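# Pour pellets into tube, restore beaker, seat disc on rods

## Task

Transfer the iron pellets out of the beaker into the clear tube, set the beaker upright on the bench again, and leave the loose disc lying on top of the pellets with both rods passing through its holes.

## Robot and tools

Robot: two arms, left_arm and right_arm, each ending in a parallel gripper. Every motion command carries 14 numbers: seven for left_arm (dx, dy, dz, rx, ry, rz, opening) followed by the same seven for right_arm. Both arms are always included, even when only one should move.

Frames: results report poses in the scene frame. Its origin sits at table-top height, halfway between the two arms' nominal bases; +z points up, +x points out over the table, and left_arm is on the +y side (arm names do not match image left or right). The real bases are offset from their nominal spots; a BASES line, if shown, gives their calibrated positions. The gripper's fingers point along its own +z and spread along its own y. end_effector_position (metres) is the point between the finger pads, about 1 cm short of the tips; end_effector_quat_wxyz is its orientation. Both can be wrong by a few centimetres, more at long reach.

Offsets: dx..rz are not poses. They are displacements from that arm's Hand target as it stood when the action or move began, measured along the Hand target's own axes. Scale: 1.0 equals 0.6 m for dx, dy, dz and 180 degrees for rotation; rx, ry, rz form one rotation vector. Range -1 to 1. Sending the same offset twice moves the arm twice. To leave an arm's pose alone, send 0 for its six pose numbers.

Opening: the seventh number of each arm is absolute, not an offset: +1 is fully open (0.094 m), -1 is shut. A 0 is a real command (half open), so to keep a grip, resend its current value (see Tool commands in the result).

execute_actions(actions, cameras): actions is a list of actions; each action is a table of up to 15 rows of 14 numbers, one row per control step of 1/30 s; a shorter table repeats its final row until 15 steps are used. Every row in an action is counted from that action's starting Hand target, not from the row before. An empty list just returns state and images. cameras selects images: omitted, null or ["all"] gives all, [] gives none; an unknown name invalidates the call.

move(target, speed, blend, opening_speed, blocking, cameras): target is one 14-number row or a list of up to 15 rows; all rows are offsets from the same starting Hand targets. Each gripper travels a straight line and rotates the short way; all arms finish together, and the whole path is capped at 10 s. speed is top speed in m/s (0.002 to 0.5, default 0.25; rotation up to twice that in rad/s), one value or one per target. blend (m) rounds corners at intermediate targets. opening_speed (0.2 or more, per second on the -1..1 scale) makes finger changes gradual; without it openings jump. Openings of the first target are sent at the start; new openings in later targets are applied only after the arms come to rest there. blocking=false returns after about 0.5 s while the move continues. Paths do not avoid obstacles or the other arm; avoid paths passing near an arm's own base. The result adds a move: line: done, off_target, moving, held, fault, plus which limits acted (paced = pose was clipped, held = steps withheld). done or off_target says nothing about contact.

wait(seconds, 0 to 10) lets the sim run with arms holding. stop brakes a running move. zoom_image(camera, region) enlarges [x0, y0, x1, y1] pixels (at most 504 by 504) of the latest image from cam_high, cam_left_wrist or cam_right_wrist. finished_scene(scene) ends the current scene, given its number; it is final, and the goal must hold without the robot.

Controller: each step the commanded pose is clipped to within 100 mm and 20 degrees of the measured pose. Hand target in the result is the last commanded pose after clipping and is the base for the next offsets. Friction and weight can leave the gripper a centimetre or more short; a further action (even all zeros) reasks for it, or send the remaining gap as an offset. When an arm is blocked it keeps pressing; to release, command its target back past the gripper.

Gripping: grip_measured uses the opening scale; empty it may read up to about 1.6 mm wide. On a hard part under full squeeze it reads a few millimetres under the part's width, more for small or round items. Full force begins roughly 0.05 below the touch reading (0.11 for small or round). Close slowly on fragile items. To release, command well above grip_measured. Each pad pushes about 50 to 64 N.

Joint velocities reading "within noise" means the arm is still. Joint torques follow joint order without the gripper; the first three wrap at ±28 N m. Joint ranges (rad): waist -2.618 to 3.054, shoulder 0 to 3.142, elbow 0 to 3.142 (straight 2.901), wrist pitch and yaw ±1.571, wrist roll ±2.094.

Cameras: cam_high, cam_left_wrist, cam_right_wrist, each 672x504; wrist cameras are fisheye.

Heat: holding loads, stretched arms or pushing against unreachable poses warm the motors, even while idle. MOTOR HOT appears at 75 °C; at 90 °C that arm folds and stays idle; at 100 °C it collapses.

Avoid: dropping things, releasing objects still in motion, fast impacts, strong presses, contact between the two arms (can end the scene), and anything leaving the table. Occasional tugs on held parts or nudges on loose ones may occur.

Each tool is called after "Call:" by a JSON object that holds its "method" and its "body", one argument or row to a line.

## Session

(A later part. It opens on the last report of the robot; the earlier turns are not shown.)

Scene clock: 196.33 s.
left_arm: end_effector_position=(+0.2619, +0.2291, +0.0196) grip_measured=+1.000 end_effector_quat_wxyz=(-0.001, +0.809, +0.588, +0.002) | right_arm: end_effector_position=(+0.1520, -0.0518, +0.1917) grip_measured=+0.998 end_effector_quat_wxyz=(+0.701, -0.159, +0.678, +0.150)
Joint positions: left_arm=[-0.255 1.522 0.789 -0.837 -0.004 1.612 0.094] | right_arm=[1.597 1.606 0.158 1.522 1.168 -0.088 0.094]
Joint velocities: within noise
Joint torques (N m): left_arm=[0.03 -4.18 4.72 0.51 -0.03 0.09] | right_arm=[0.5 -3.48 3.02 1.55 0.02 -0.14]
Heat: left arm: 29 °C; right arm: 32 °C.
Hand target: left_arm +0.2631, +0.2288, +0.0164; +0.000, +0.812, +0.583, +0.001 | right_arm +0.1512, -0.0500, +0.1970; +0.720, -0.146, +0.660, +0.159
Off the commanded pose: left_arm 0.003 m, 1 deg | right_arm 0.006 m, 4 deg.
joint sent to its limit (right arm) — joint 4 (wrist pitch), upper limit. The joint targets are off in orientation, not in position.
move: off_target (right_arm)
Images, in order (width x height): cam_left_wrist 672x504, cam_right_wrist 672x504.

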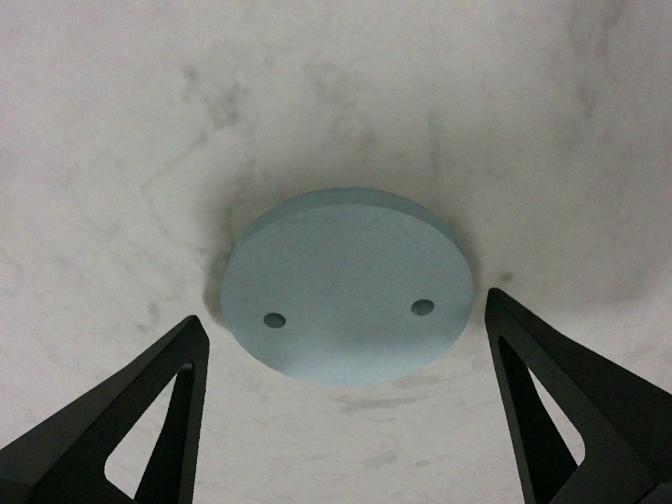

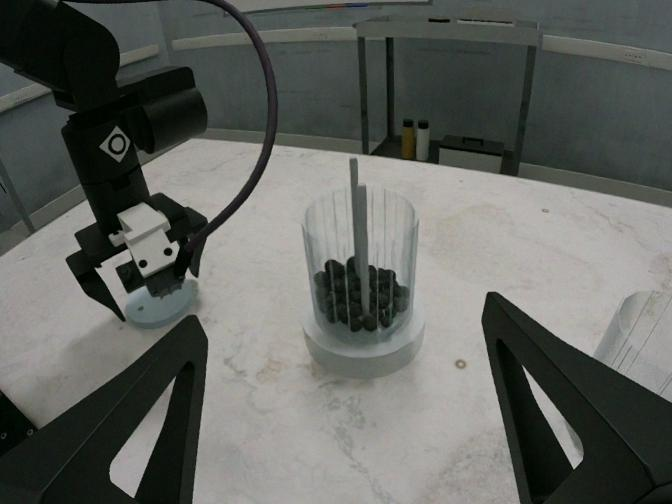

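Call:
{"method": "zoom_image", "body": {
  "camera": "cam_right_wrist",
  "region": [80, 230, 220, 350]
}}

Call:
{"method": "zoom_image", "body": {
  "camera": "cam_left_wrist",
  "region": [170, 170, 520, 410]
}}

Scaled by 3.600 from the camera's 672x504 image, which has a finer 960x720 frame.

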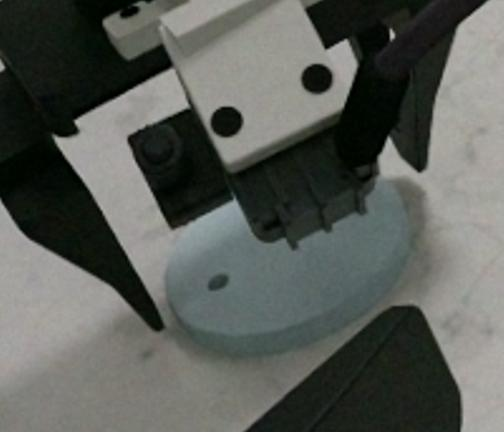

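Scaled by 1.440 from the camera's 672x504 image, which has a finer 960x720 frame.

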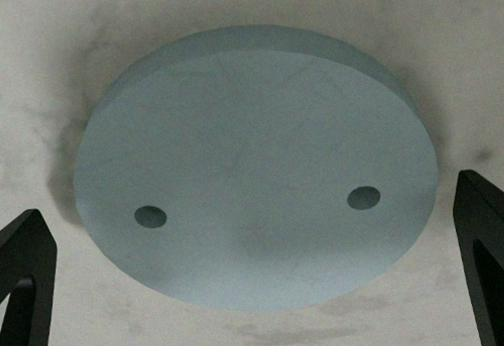

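Call:
{"method": "move", "body": {
  "target": [-0.0015,0,0.005,0,0,0.005,1, 0,0,0,0,0,0,1.0],
  "speed": 0.03,
  "cameras": ["cam_left_wrist","cam_right_wrist"]
}}

Call:
{"method": "zoom_image", "body": {
  "camera": "cam_right_wrist",
  "region": [80, 230, 220, 350]
}}

Scene clock: 198.57 s.
left_arm: end_effector_position=(+0.2619, +0.2291, +0.0166) grip_measured=+1.000 end_effector_quat_wxyz=(-0.001, +0.812, +0.584, +0.002) | right_arm: end_effector_position=(+0.1520, -0.0518, +0.1917) grip_measured=+0.998 end_effector_quat_wxyz=(+0.701, -0.159, +0.678, +0.150)
Joint positions: left_arm=[-0.255 1.528 0.781 -0.823 -0.004 1.623 0.094] | right_arm=[1.597 1.606 0.158 1.522 1.168 -0.088 0.094]
Joint velocities: within noise
Joint torques (N m): left_arm=[-0.05 -4.21 4.51 0.5 0.02 0] | right_arm=[0.46 -3.47 3 1.49 0.03 -0.14]
Heat: left arm: 28 °C; right arm: 32 °C.
Hand target: left_arm +0.2629, +0.2279, +0.0134; +0.000, +0.817, +0.577, +0.001 | right_arm +0.1512, -0.0500, +0.1970; +0.720, -0.146, +0.660, +0.159
Off the commanded pose: left_arm 0.004 m, 1 deg | right_arm 0.006 m, 4 deg.
joint sent to its limit (right arm) — joint 4 (wrist pitch), upper limit. The joint targets are off in orientation, not in position.
move: off_target (right_arm)
Images, in order (width x height): cam_left_wrist 672x504, cam_right_wrist 672x504.

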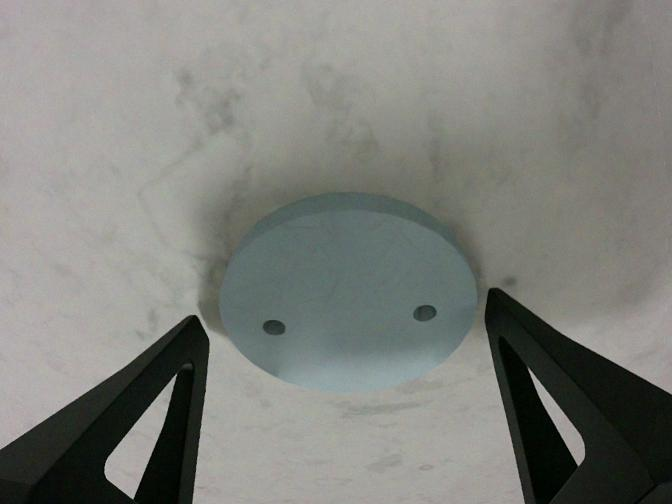

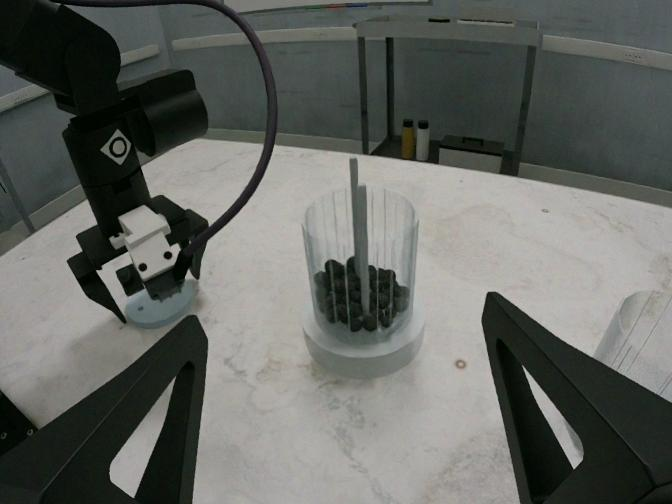

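Scaled by 3.600 from the camera's 672x504 image, which has a finer 960x720 frame.

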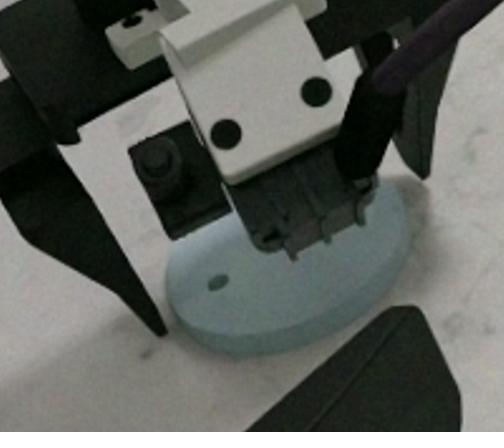

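Call:
{"method": "move", "body": {
  "target": [0,0,0,0,0,0,0.6, 0,0,0,0,0,0,1.0],
  "opening_speed": 0.2,
  "cameras": ["cam_left_wrist","cam_right_wrist"]
}}

Call:
{"method": "zoom_image", "body": {
  "camera": "cam_left_wrist",
  "region": [170, 170, 520, 410]
}}

Scene clock: 201.43 s.
left_arm: end_effector_position=(+0.2622, +0.2290, +0.0166) grip_measured=+0.636 end_effector_quat_wxyz=(+0.000, +0.812, +0.583, +0.003) | right_arm: end_effector_position=(+0.1520, -0.0518, +0.1917) grip_measured=+0.998 end_effector_quat_wxyz=(+0.701, -0.159, +0.678, +0.150)
Joint positions: left_arm=[-0.255 1.528 0.781 -0.821 -0.004 1.624 0.077] | right_arm=[1.597 1.606 0.158 1.522 1.168 -0.088 0.094]
Joint velocities: within noise
Joint torques (N m): left_arm=[-0.39 -4.05 4.64 0.51 0.01 0.03] | right_arm=[0.46 -3.48 2.86 1.53 0.02 -0.08]
Heat: left arm: 28 °C; right arm: 32 °C.
Hand target: left_arm +0.2629, +0.2279, +0.0134; +0.000, +0.817, +0.577, +0.001 | right_arm +0.1512, -0.0500, +0.1970; +0.720, -0.146, +0.660, +0.159
Off the commanded pose: left_arm 0.003 m, 1 deg | right_arm 0.006 m, 4 deg.
joint sent to its limit (right arm) — joint 4 (wrist pitch), upper limit. The joint targets are off in orientation, not in position.
move: off_target (right_arm)
Images, in order (width x height): cam_left_wrist 672x504, cam_right_wrist 672x504.

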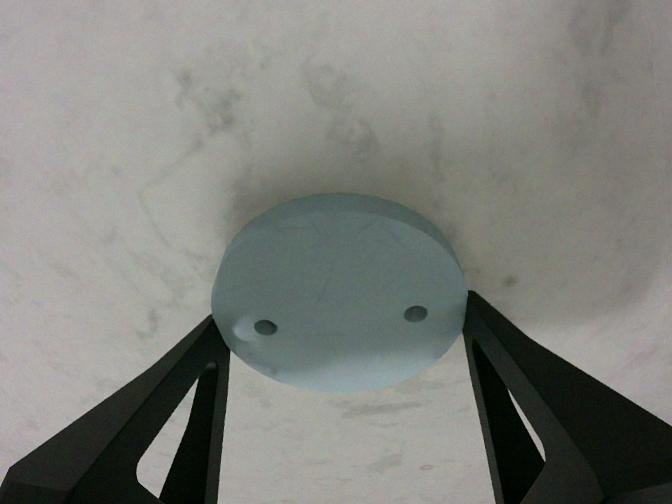

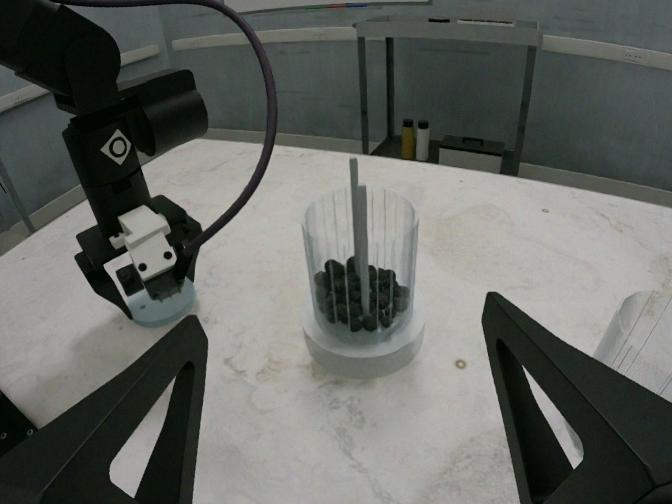

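Scaled by 1.440 from the camera's 672x504 image, which has a finer 960x720 frame.

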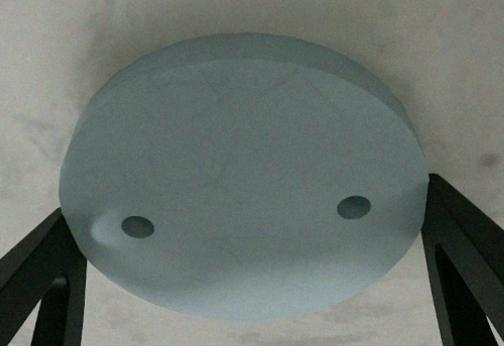

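Call:
{"method": "move", "body": {
  "target": [0,0,0,0,0,0,0.5, 0,0,0,0,0,0,1.0],
  "opening_speed": 0.3,
  "cameras": []
}}

Call:
{"method": "move", "body": {
  "target": [0,0,-0.1333,0,0,0,0.5, 0,0,0,0,0,0,1.0],
  "speed": 0.1,
  "cameras": ["cam_left_wrist","cam_right_wrist","cam_high"]
}}

Scene clock: 202.83 s.
left_arm: end_effector_position=(+0.2622, +0.2290, +0.0166) grip_measured=+0.636 end_effector_quat_wxyz=(+0.000, +0.812, +0.583, +0.003) | right_arm: end_effector_position=(+0.1520, -0.0518, +0.1917) grip_measured=+0.998 end_effector_quat_wxyz=(+0.701, -0.159, +0.678, +0.150)
Joint positions: left_arm=[-0.255 1.528 0.781 -0.821 -0.004 1.624 0.077] | right_arm=[1.597 1.606 0.158 1.522 1.168 -0.088 0.094]
Joint velocities: within noise
Joint torques (N m): left_arm=[-0.12 -4.18 4.55 0.53 -0.04 0.1] | right_arm=[0.4 -3.48 2.91 1.54 0.01 -0.1]
Heat: left arm: 28 °C; right arm: 32 °C.
Hand target: left_arm +0.2629, +0.2279, +0.0134; +0.000, +0.817, +0.577, +0.001 | right_arm +0.1512, -0.0500, +0.1970; +0.720, -0.146, +0.660, +0.159
Off the commanded pose: left_arm 0.003 m, 1 deg | right_arm 0.006 m, 4 deg.
joint sent to its limit (right arm) — joint 4 (wrist pitch), upper limit. The joint targets are off in orientation, not in position.
move: off_target (right_arm)
No camera images: "cameras" was empty.

Scene clock: 204.73 s.
left_arm: end_effector_position=(+0.2594, +0.2298, +0.0808) grip_measured=+0.635 end_effector_quat_wxyz=(-0.015, +0.812, +0.583, -0.009) | right_arm: end_effector_position=(+0.1520, -0.0518, +0.1917) grip_measured=+0.998 end_effector_quat_wxyz=(+0.701, -0.159, +0.678, +0.150)
Joint positions: left_arm=[-0.255 1.456 0.988 -1.137 -0.004 1.624 0.077] | right_arm=[1.597 1.606 0.158 1.522 1.168 -0.088 0.094]
Joint velocities: within noise
Joint torques (N m): left_arm=[-0.34 -7.68 7.28 0.18 0.02 0.05] | right_arm=[0.46 -3.45 2.96 1.52 0.03 -0.07]
Heat: left arm: 28 °C; right arm: 32 °C.
Hand target: left_arm +0.2628, +0.2279, +0.0934; +0.000, +0.817, +0.577, +0.001 | right_arm +0.1512, -0.0500, +0.1970; +0.720, -0.146, +0.660, +0.159
Off the commanded pose: left_arm 0.013 m, 2 deg | right_arm 0.006 m, 4 deg.
joint sent to its limit (right arm) — joint 4 (wrist pitch), upper limit. The joint targets are off in orientation, not in position.
move: off_target (left_arm, right_arm)

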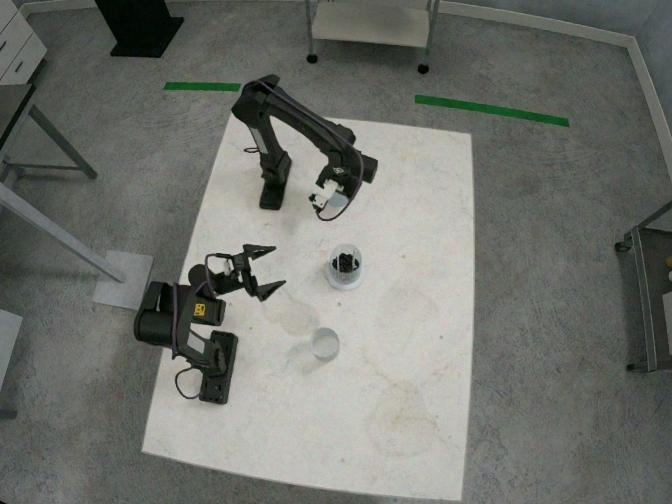

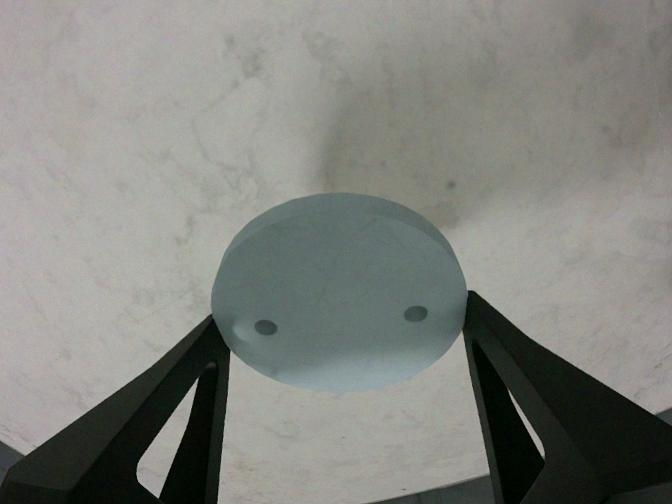

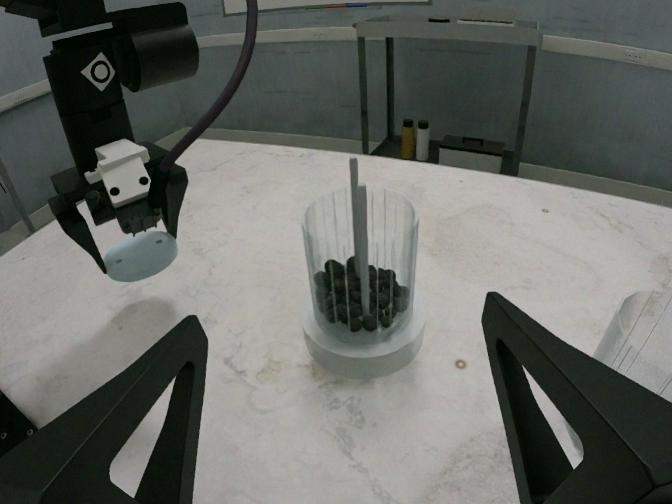

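Call:
{"method": "zoom_image", "body": {
  "camera": "cam_right_wrist",
  "region": [40, 150, 220, 320]
}}

Call:
{"method": "zoom_image", "body": {
  "camera": "cam_left_wrist",
  "region": [190, 170, 490, 410]
}}

Scaled by 2.800 from the camera's 672x504 image, which has a finer 960x720 frame.

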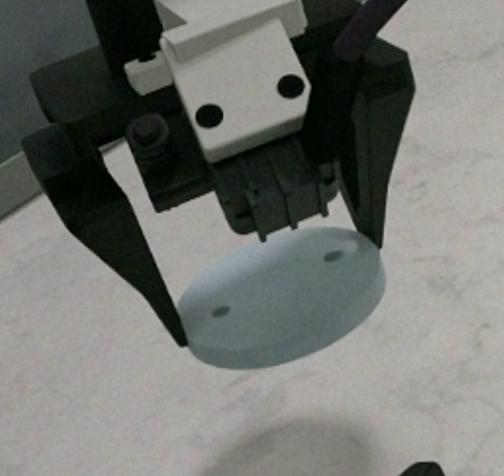

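Scaled by 1.680 from the camera's 672x504 image, which has a finer 960x720 frame.

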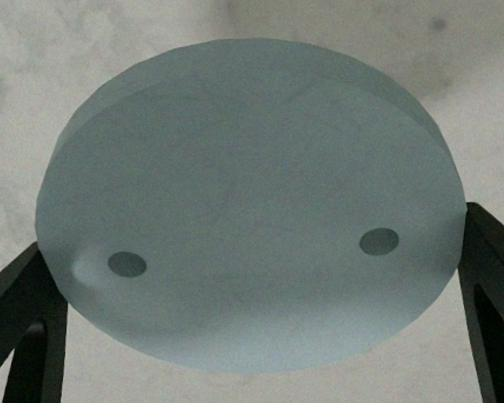

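Call:
{"method": "move", "body": {
  "target": [
    [0,0,-0.2,0,0,0,0.5, 0,0,0,0,0,0,1.0],
    [-0.313,0.1947,-0.2615,0,0,-0.2797,0.5, 0,0,0,0,0,0,1.0]
  ],
  "speed": [0.15,0.2],
  "blend": 0.03
}}

Scene clock: 210.23 s.
left_arm: end_effector_position=(+0.3086, +0.0154, +0.2475) grip_measured=+0.635 end_effector_quat_wxyz=(+0.111, +0.498, +0.860, -0.027) | right_arm: end_effector_position=(+0.1520, -0.0518, +0.1917) grip_measured=+0.998 end_effector_quat_wxyz=(+0.701, -0.159, +0.678, +0.150)
Joint positions: left_arm=[-0.786 1.888 2.122 -1.576 -0.009 0.248 0.077] | right_arm=[1.597 1.606 0.158 1.522 1.168 -0.088 0.094]
Joint velocities: within noise
Joint torques (N m): left_arm=[-0.32 -7.43 7.92 0.7 0.01 -0.13] | right_arm=[0.61 -3.49 3.04 1.55 0.04 -0.11]
Heat: left arm: 28 °C; right arm: 32 °C.
Hand target: left_arm +0.3100, +0.0117, +0.2502; +0.000, +0.494, +0.870, +0.001 | right_arm +0.1512, -0.0500, +0.1970; +0.720, -0.146, +0.660, +0.159
Off the commanded pose: left_arm 0.005 m, 13 deg | right_arm 0.006 m, 4 deg.
joint sent to its limit (left arm) — joint 4 (wrist pitch), lower limit. The joint targets are off in position and orientation.
joint sent to its limit (right arm) — joint 4 (wrist pitch), upper limit. The joint targets are off in orientation, not in position.
move: off_target (left_arm, right_arm)

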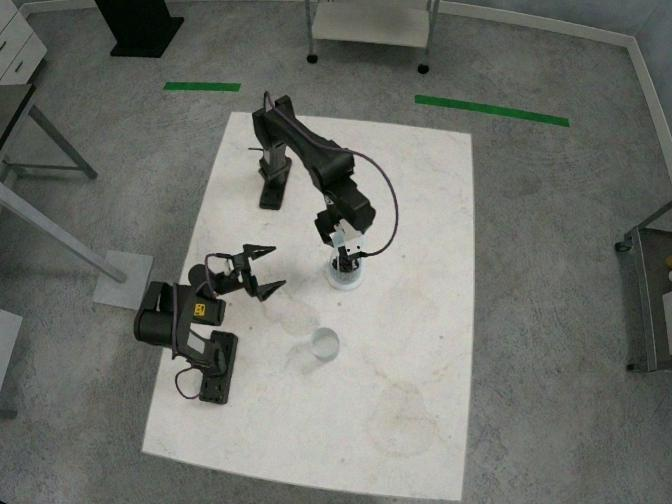

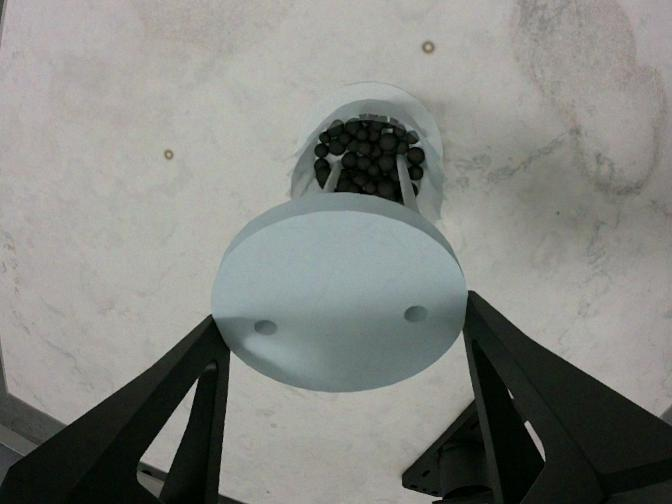

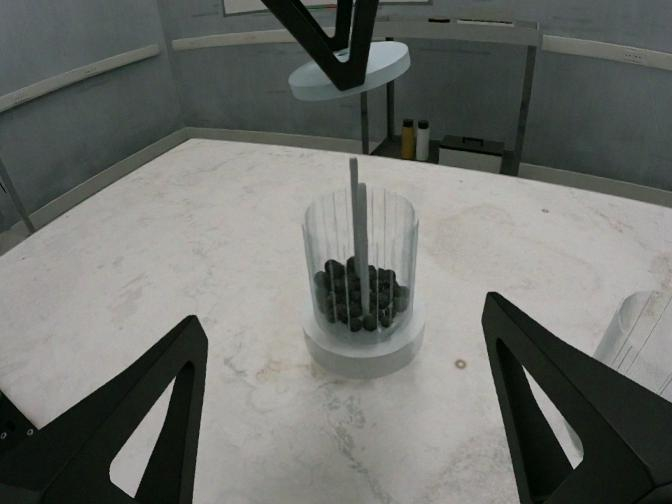

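Call:
{"method": "move", "body": {
  "target": [0,0,0.0667,0,0,0,0.5, 0,0,0,0,0,0,1.0],
  "speed": 0.08,
  "cameras": ["cam_left_wrist","cam_right_wrist"]
}}

Scene clock: 213.90 s.
left_arm: end_effector_position=(+0.3114, +0.0124, +0.2165) grip_measured=+0.635 end_effector_quat_wxyz=(+0.067, +0.499, +0.864, -0.015) | right_arm: end_effector_position=(+0.1520, -0.0518, +0.1917) grip_measured=+0.998 end_effector_quat_wxyz=(+0.701, -0.159, +0.678, +0.150)
Joint positions: left_arm=[-0.786 1.956 2.099 -1.576 -0.009 0.247 0.077] | right_arm=[1.597 1.606 0.158 1.522 1.168 -0.088 0.094]
Joint velocities: within noise
Joint torques (N m): left_arm=[-0.1 -8.17 5.35 0.53 0.03 -0.11] | right_arm=[0.4 -3.54 2.97 1.56 0.03 -0.09]
Heat: left arm: 28 °C; right arm: 32 °C.
Hand target: left_arm +0.3101, +0.0117, +0.2101; +0.000, +0.494, +0.870, +0.001 | right_arm +0.1512, -0.0500, +0.1970; +0.720, -0.146, +0.660, +0.159
Off the commanded pose: left_arm 0.007 m, 8 deg | right_arm 0.006 m, 4 deg.
joint sent to its limit (left arm) — joint 4 (wrist pitch), lower limit. The joint targets are off in position and orientation.
joint sent to its limit (right arm) — joint 4 (wrist pitch), upper limit. The joint targets are off in orientation, not in position.
move: off_target (left_arm, right_arm)
Images, in order (width x height): cam_left_wrist 672x504, cam_right_wrist 672x504.

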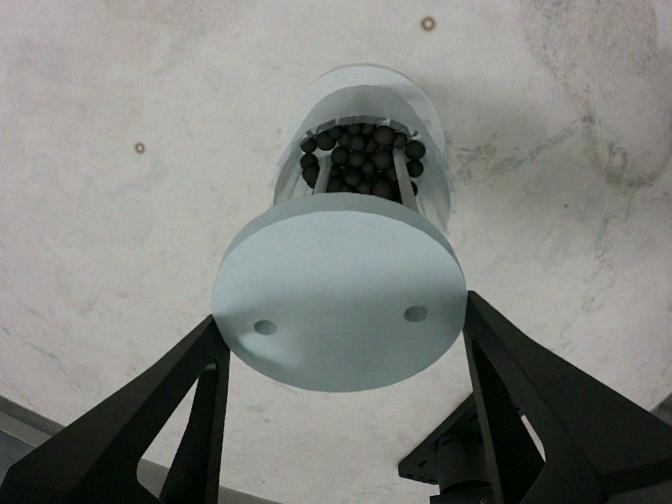

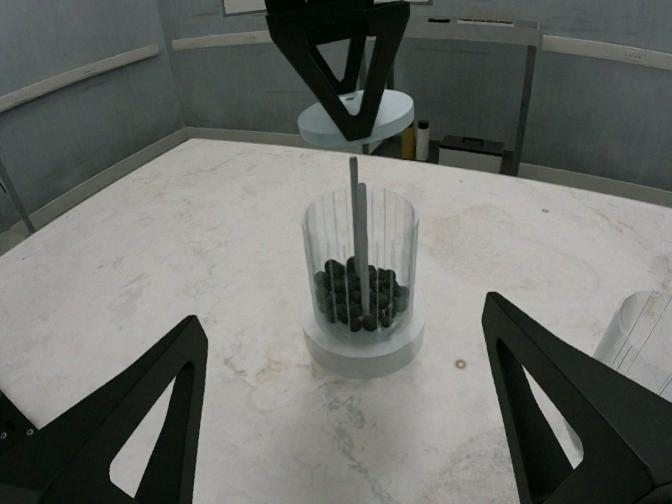

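Call:
{"method": "move", "body": {
  "target": [0,-0.0113,0.0168,-0.0054,-0.0215,0,0.5, 0,0,0,0,0,0,1.0],
  "speed": 0.06,
  "cameras": ["cam_left_wrist","cam_right_wrist"]
}}

Call:
{"method": "zoom_image", "body": {
  "camera": "cam_left_wrist",
  "region": [200, 40, 480, 400]
}}

Call:
{"method": "zoom_image", "body": {
  "camera": "cam_right_wrist",
  "region": [260, 60, 470, 270]
}}

Scene clock: 217.23 s.
left_arm: end_effector_position=(+0.3058, +0.0088, +0.2064) grip_measured=+0.635 end_effector_quat_wxyz=(+0.052, +0.499, +0.865, -0.011) | right_arm: end_effector_position=(+0.1520, -0.0518, +0.1917) grip_measured=+0.998 end_effector_quat_wxyz=(+0.701, -0.159, +0.678, +0.150)
Joint positions: left_arm=[-0.802 1.971 2.082 -1.576 -0.009 0.228 0.077] | right_arm=[1.597 1.606 0.158 1.522 1.168 -0.088 0.094]
Joint velocities: within noise
Joint torques (N m): left_arm=[-0.59 -7.98 5.33 0.5 0.01 -0.13] | right_arm=[0.62 -3.45 3.08 1.53 0.03 -0.14]
Heat: left arm: 28 °C; right arm: 32 °C.
Hand target: left_arm +0.3043, +0.0083, +0.2001; +0.034, +0.493, +0.869, -0.009 | right_arm +0.1512, -0.0500, +0.1970; +0.720, -0.146, +0.660, +0.159
Off the commanded pose: left_arm 0.007 m, 2 deg | right_arm 0.006 m, 4 deg.
joint sent to its limit (left arm) — joint 4 (wrist pitch), lower limit. The joint targets are off in position, not in orientation.
joint sent to its limit (right arm) — joint 4 (wrist pitch), upper limit. The joint targets are off in orientation, not in position.
move: off_target (right_arm)
Images, in order (width x height): cam_left_wrist 672x504, cam_right_wrist 672x504.

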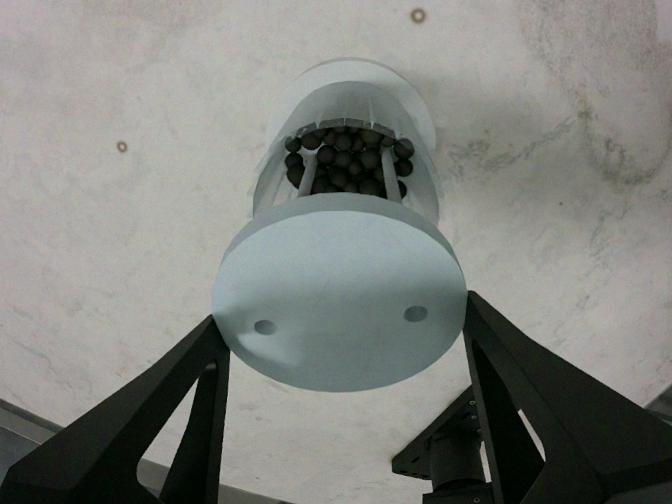

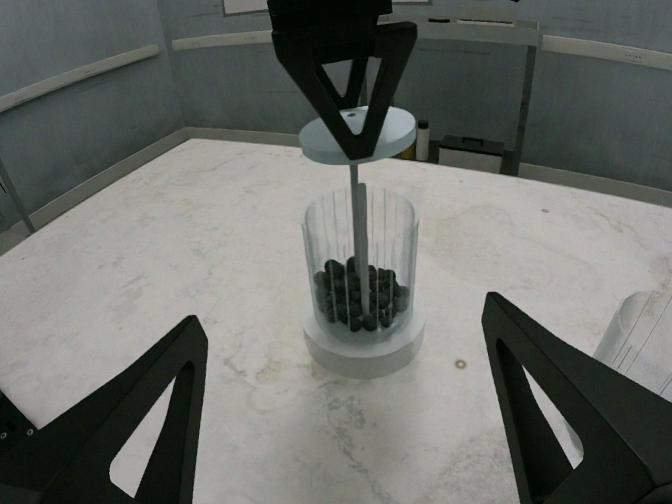

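Scaled by 1.400 from the camera's 672x504 image, which has a finer 960x720 frame.

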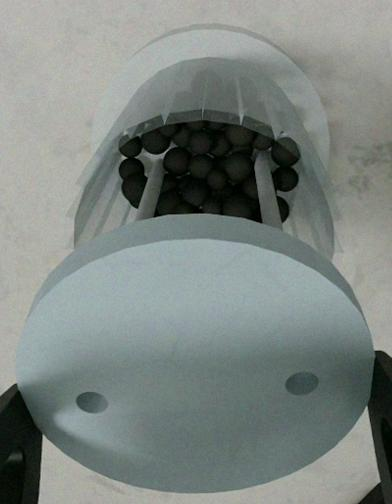

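Scaled by 2.400 from the camera's 672x504 image, which has a finer 960x720 frame.

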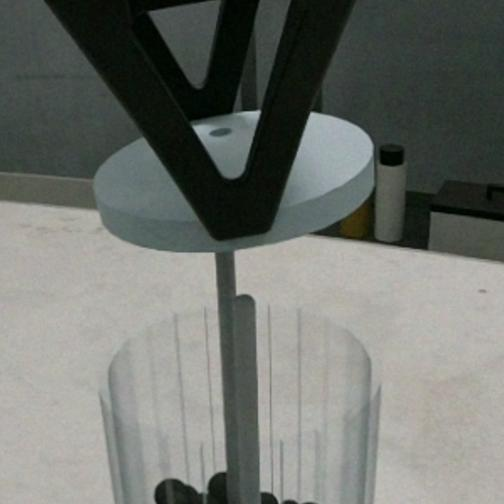

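Call:
{"method": "zoom_image", "body": {
  "camera": "cam_left_wrist",
  "region": [270, 110, 430, 230]
}}

Call:
{"method": "zoom_image", "body": {
  "camera": "cam_left_wrist",
  "region": [200, 280, 480, 400]
}}

Scaled by 3.150 from the camera's 672x504 image, which has a finer 960x720 frame.

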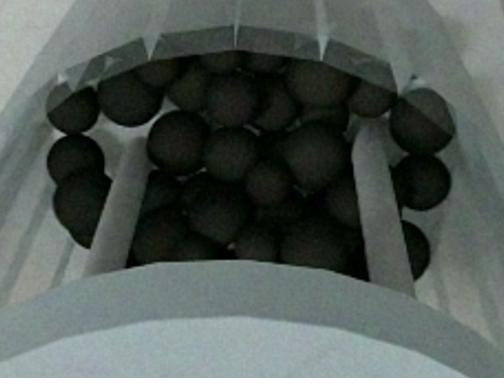

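Scaled by 1.800 from the camera's 672x504 image, which has a finer 960x720 frame.

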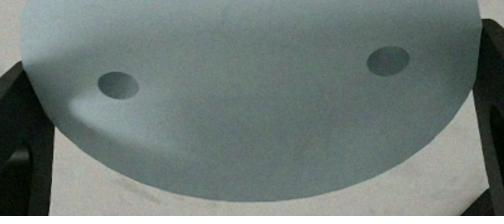

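Call:
{"method": "zoom_image", "body": {
  "camera": "cam_left_wrist",
  "region": [280, 140, 350, 210]
}}

Call:
{"method": "zoom_image", "body": {
  "camera": "cam_left_wrist",
  "region": [360, 140, 430, 210]
}}

Scaled by 7.200 from the camera's 672x504 image, which has a finer 960x720 frame.

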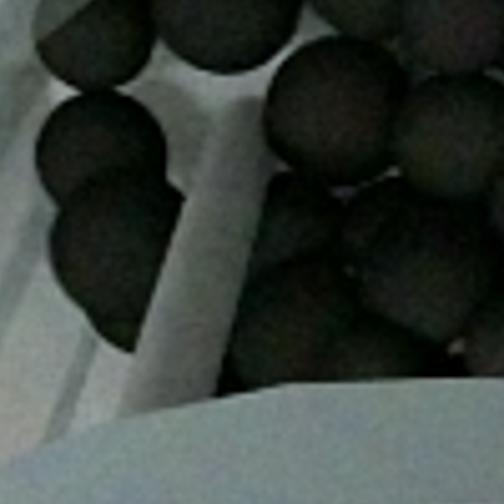

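Scaled by 7.200 from the camera's 672x504 image, which has a finer 960x720 frame.

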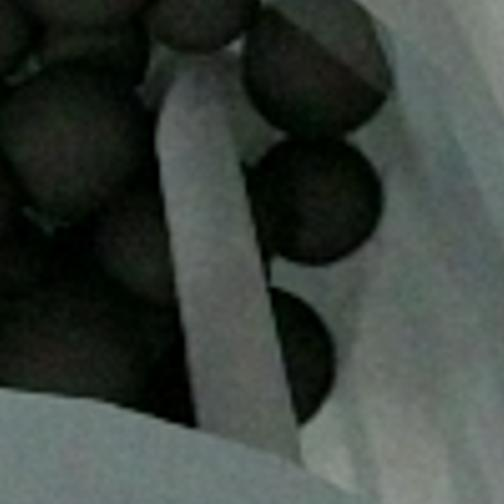

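Call:
{"method": "zoom_image", "body": {
  "camera": "cam_right_wrist",
  "region": [310, 90, 410, 170]
}}

Call:
{"method": "zoom_image", "body": {
  "camera": "cam_right_wrist",
  "region": [310, 160, 410, 260]
}}

Scaled by 5.040 from the camera's 672x504 image, which has a finer 960x720 frame.

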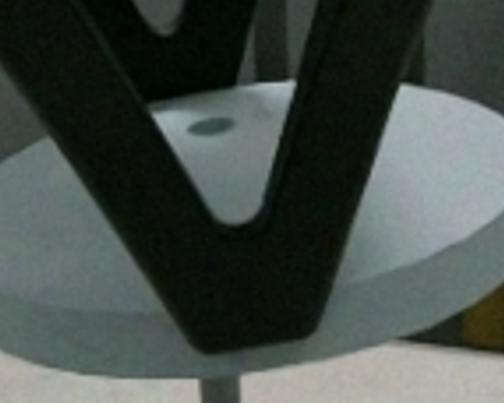

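Scaled by 5.040 from the camera's 672x504 image, which has a finer 960x720 frame.

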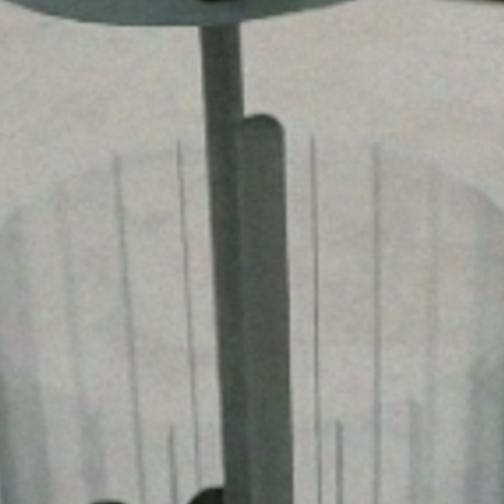

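Call:
{"method": "move", "body": {
  "target": [0.0012,0.0022,0.0187,0,0,-0.0067,0.5, 0,0,0,0,0,0,1.0],
  "speed": 0.04,
  "cameras": ["cam_left_wrist","cam_right_wrist"]
}}

Call:
{"method": "zoom_image", "body": {
  "camera": "cam_right_wrist",
  "region": [310, 90, 410, 190]
}}

Call:
{"method": "zoom_image", "body": {
  "camera": "cam_left_wrist",
  "region": [260, 120, 440, 220]
}}

Scene clock: 230.13 s.
left_arm: end_effector_position=(+0.3005, +0.0146, +0.1937) grip_measured=+0.635 end_effector_quat_wxyz=(+0.029, +0.492, +0.870, -0.004) | right_arm: end_effector_position=(+0.1520, -0.0518, +0.1917) grip_measured=+0.998 end_effector_quat_wxyz=(+0.701, -0.159, +0.678, +0.150)
Joint positions: left_arm=[-0.802 1.971 2.033 -1.574 -0.009 0.211 0.077] | right_arm=[1.597 1.606 0.158 1.522 1.168 -0.088 0.094]
Joint velocities: left_arm=[-0.046 -0.012 -0.002 -0.051 -0.007 -0.037 0] | right_arm=[within noise]
Joint torques (N m): left_arm=[-0.25 -8.4 5.24 0.71 0.04 -0.12] | right_arm=[0.55 -3.41 3.06 1.54 0.03 -0.12]
Heat: left arm: 27 °C; right arm: 32 °C.
Hand target: left_arm +0.3056, +0.0090, +0.1888; +0.034, +0.484, +0.874, -0.009 | right_arm +0.1512, -0.0500, +0.1970; +0.720, -0.146, +0.660, +0.159
Off the commanded pose: left_arm 0.009 m, 1 deg | right_arm 0.006 m, 4 deg.
joint sent to its limit (right arm) — joint 4 (wrist pitch), upper limit. The joint targets are off in orientation, not in position.
move: off_target (right_arm)
Images, in order (width x height): cam_left_wrist 672x504, cam_right_wrist 672x504.

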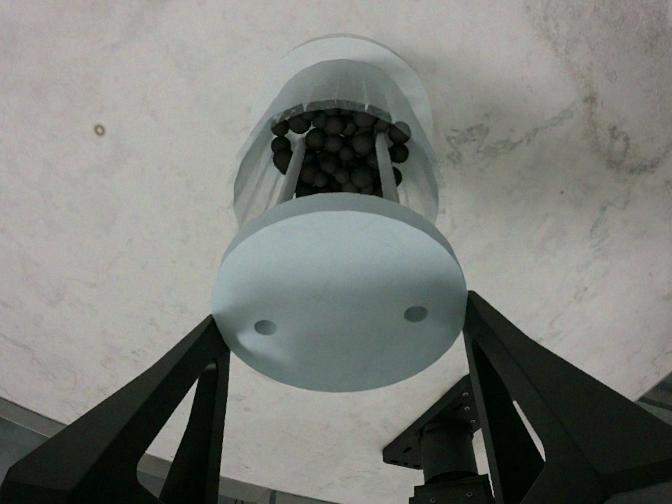

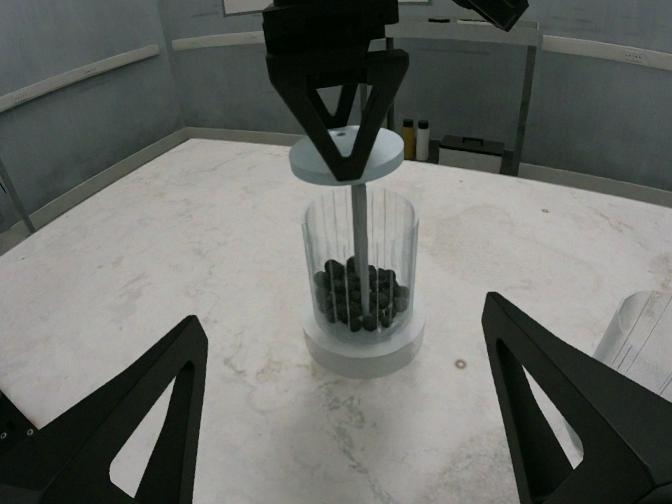

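Scaled by 5.040 from the camera's 672x504 image, which has a finer 960x720 frame.

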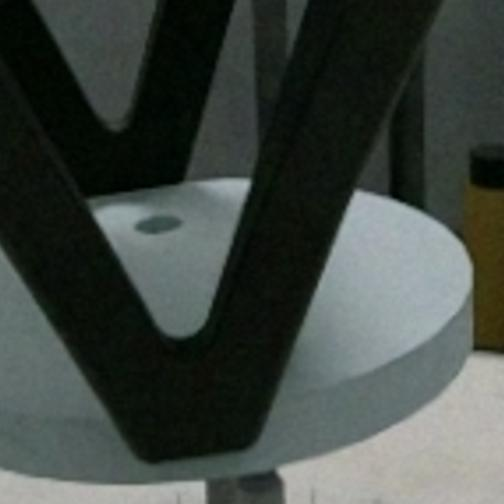

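Scaled by 2.800 from the camera's 672x504 image, which has a finer 960x720 frame.

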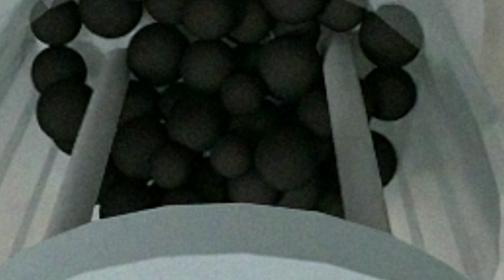

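Call:
{"method": "wait", "body": {
  "seconds": 0.5,
  "cameras": ["cam_left_wrist","cam_right_wrist"]
}}

Call:
{"method": "zoom_image", "body": {
  "camera": "cam_right_wrist",
  "region": [310, 90, 410, 190]
}}

Scene clock: 231.10 s.
left_arm: end_effector_position=(+0.3008, +0.0143, +0.1938) grip_measured=+0.635 end_effector_quat_wxyz=(+0.030, +0.492, +0.870, -0.005) | right_arm: end_effector_position=(+0.1520, -0.0518, +0.1917) grip_measured=+0.998 end_effector_quat_wxyz=(+0.701, -0.159, +0.678, +0.150)
Joint positions: left_arm=[-0.802 1.971 2.033 -1.573 -0.009 0.21 0.077] | right_arm=[1.597 1.606 0.158 1.522 1.168 -0.088 0.094]
Joint velocities: within noise
Joint torques (N m): left_arm=[-0.24 -8.35 5.31 0.74 0.01 -0.1] | right_arm=[0.46 -3.47 2.99 1.53 0.02 -0.11]
Heat: left arm: 27 °C; right arm: 32 °C.
Hand target: left_arm +0.3056, +0.0090, +0.1888; +0.034, +0.484, +0.874, -0.009 | right_arm +0.1512, -0.0500, +0.1970; +0.720, -0.146, +0.660, +0.159
Tool commands: left_gripper/opening=+0.5 right_gripper/opening=+1.0
Off the commanded pose: left_arm 0.009 m, 1 deg | right_arm 0.006 m, 4 deg.
wait: 0.50 s; at rest from the start
Images, in order (width x height): cam_left_wrist 672x504, cam_right_wrist 672x504.

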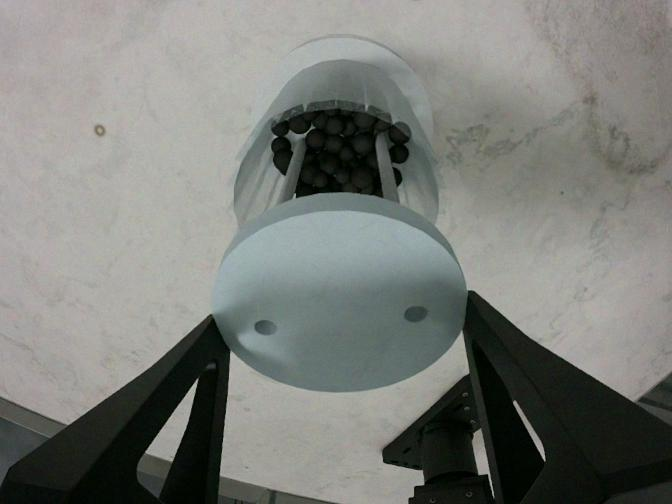

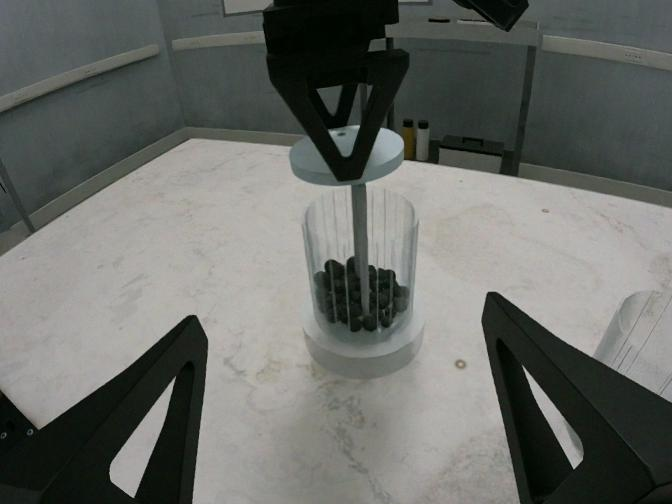

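Scaled by 5.040 from the camera's 672x504 image, which has a finer 960x720 frame.

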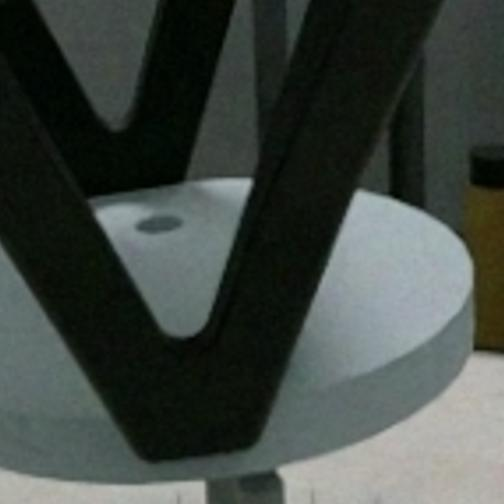

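Call:
{"method": "move", "body": {
  "target": [-0.0115,0.0027,0.0008,0,0,0,0.5, 0,0,0,0,0,0,1.0],
  "speed": 0.04,
  "cameras": ["cam_left_wrist","cam_right_wrist"]
}}

Call:
{"method": "zoom_image", "body": {
  "camera": "cam_right_wrist",
  "region": [310, 90, 410, 190]
}}

Scene clock: 233.10 s.
left_arm: end_effector_position=(+0.3043, +0.0105, +0.1879) grip_measured=+0.635 end_effector_quat_wxyz=(+0.025, +0.492, +0.870, -0.003) | right_arm: end_effector_position=(+0.1520, -0.0518, +0.1917) grip_measured=+0.998 end_effector_quat_wxyz=(+0.701, -0.159, +0.678, +0.150)
Joint positions: left_arm=[-0.802 2 2.051 -1.573 -0.009 0.21 0.077] | right_arm=[1.597 1.606 0.158 1.522 1.168 -0.088 0.094]
Joint velocities: within noise
Joint torques (N m): left_arm=[-0.17 -8.39 8.03 0.57 0.05 -0.17] | right_arm=[0.43 -3.51 3.02 1.53 0.04 -0.12]
Heat: left arm: 27 °C; right arm: 32 °C.
Hand target: left_arm +0.3106, +0.0040, +0.1889; +0.034, +0.484, +0.874, -0.009 | right_arm +0.1512, -0.0500, +0.1970; +0.720, -0.146, +0.660, +0.159
Off the commanded pose: left_arm 0.009 m, 2 deg | right_arm 0.006 m, 4 deg.
joint sent to its limit (right arm) — joint 4 (wrist pitch), upper limit. The joint targets are off in orientation, not in position.
move: off_target (right_arm)
Images, in order (width x height): cam_left_wrist 672x504, cam_right_wrist 672x504.

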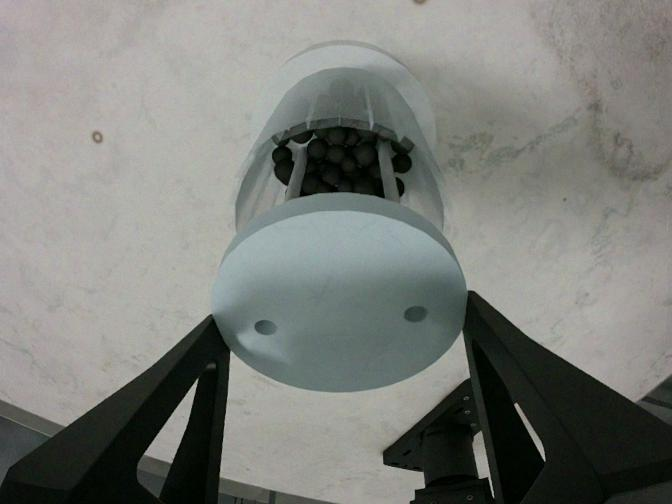

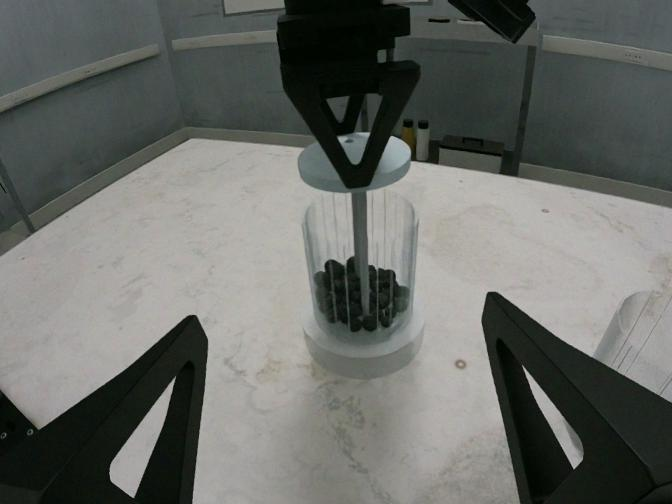

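Scaled by 5.040 from the camera's 672x504 image, which has a finer 960x720 frame.

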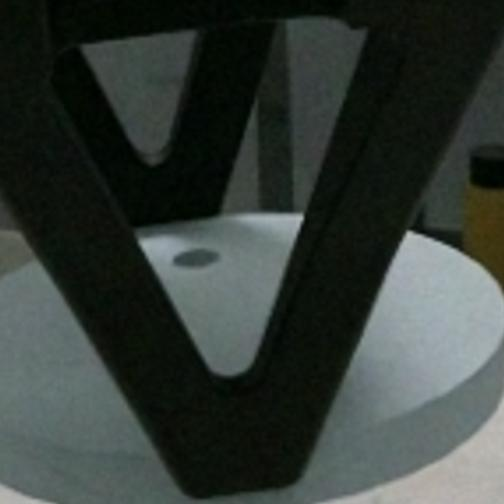

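Call:
{"method": "zoom_image", "body": {
  "camera": "cam_left_wrist",
  "region": [260, 130, 340, 210]
}}

Call:
{"method": "zoom_image", "body": {
  "camera": "cam_left_wrist",
  "region": [350, 130, 430, 210]
}}

Call:
{"method": "zoom_image", "body": {
  "camera": "cam_left_wrist",
  "region": [240, 290, 440, 350]
}}

Scaled by 6.300 from the camera's 672x504 image, which has a finer 960x720 frame.

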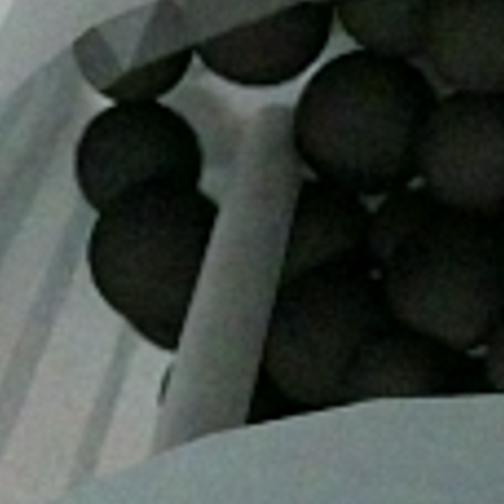

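Scaled by 6.300 from the camera's 672x504 image, which has a finer 960x720 frame.

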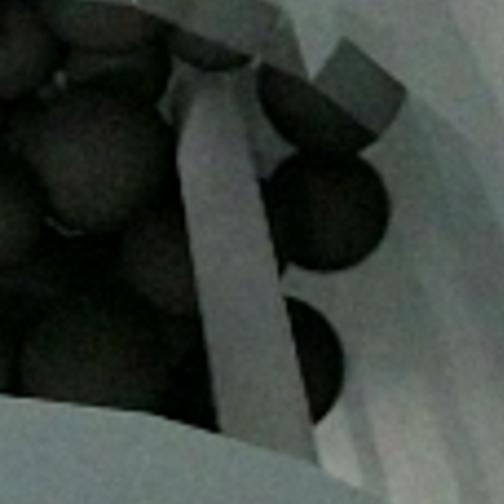

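Scaled by 2.520 from the camera's 672x504 image, which has a finer 960x720 frame.

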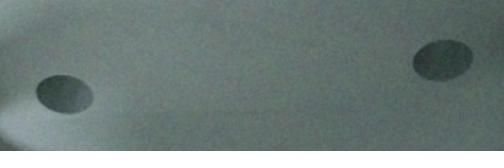

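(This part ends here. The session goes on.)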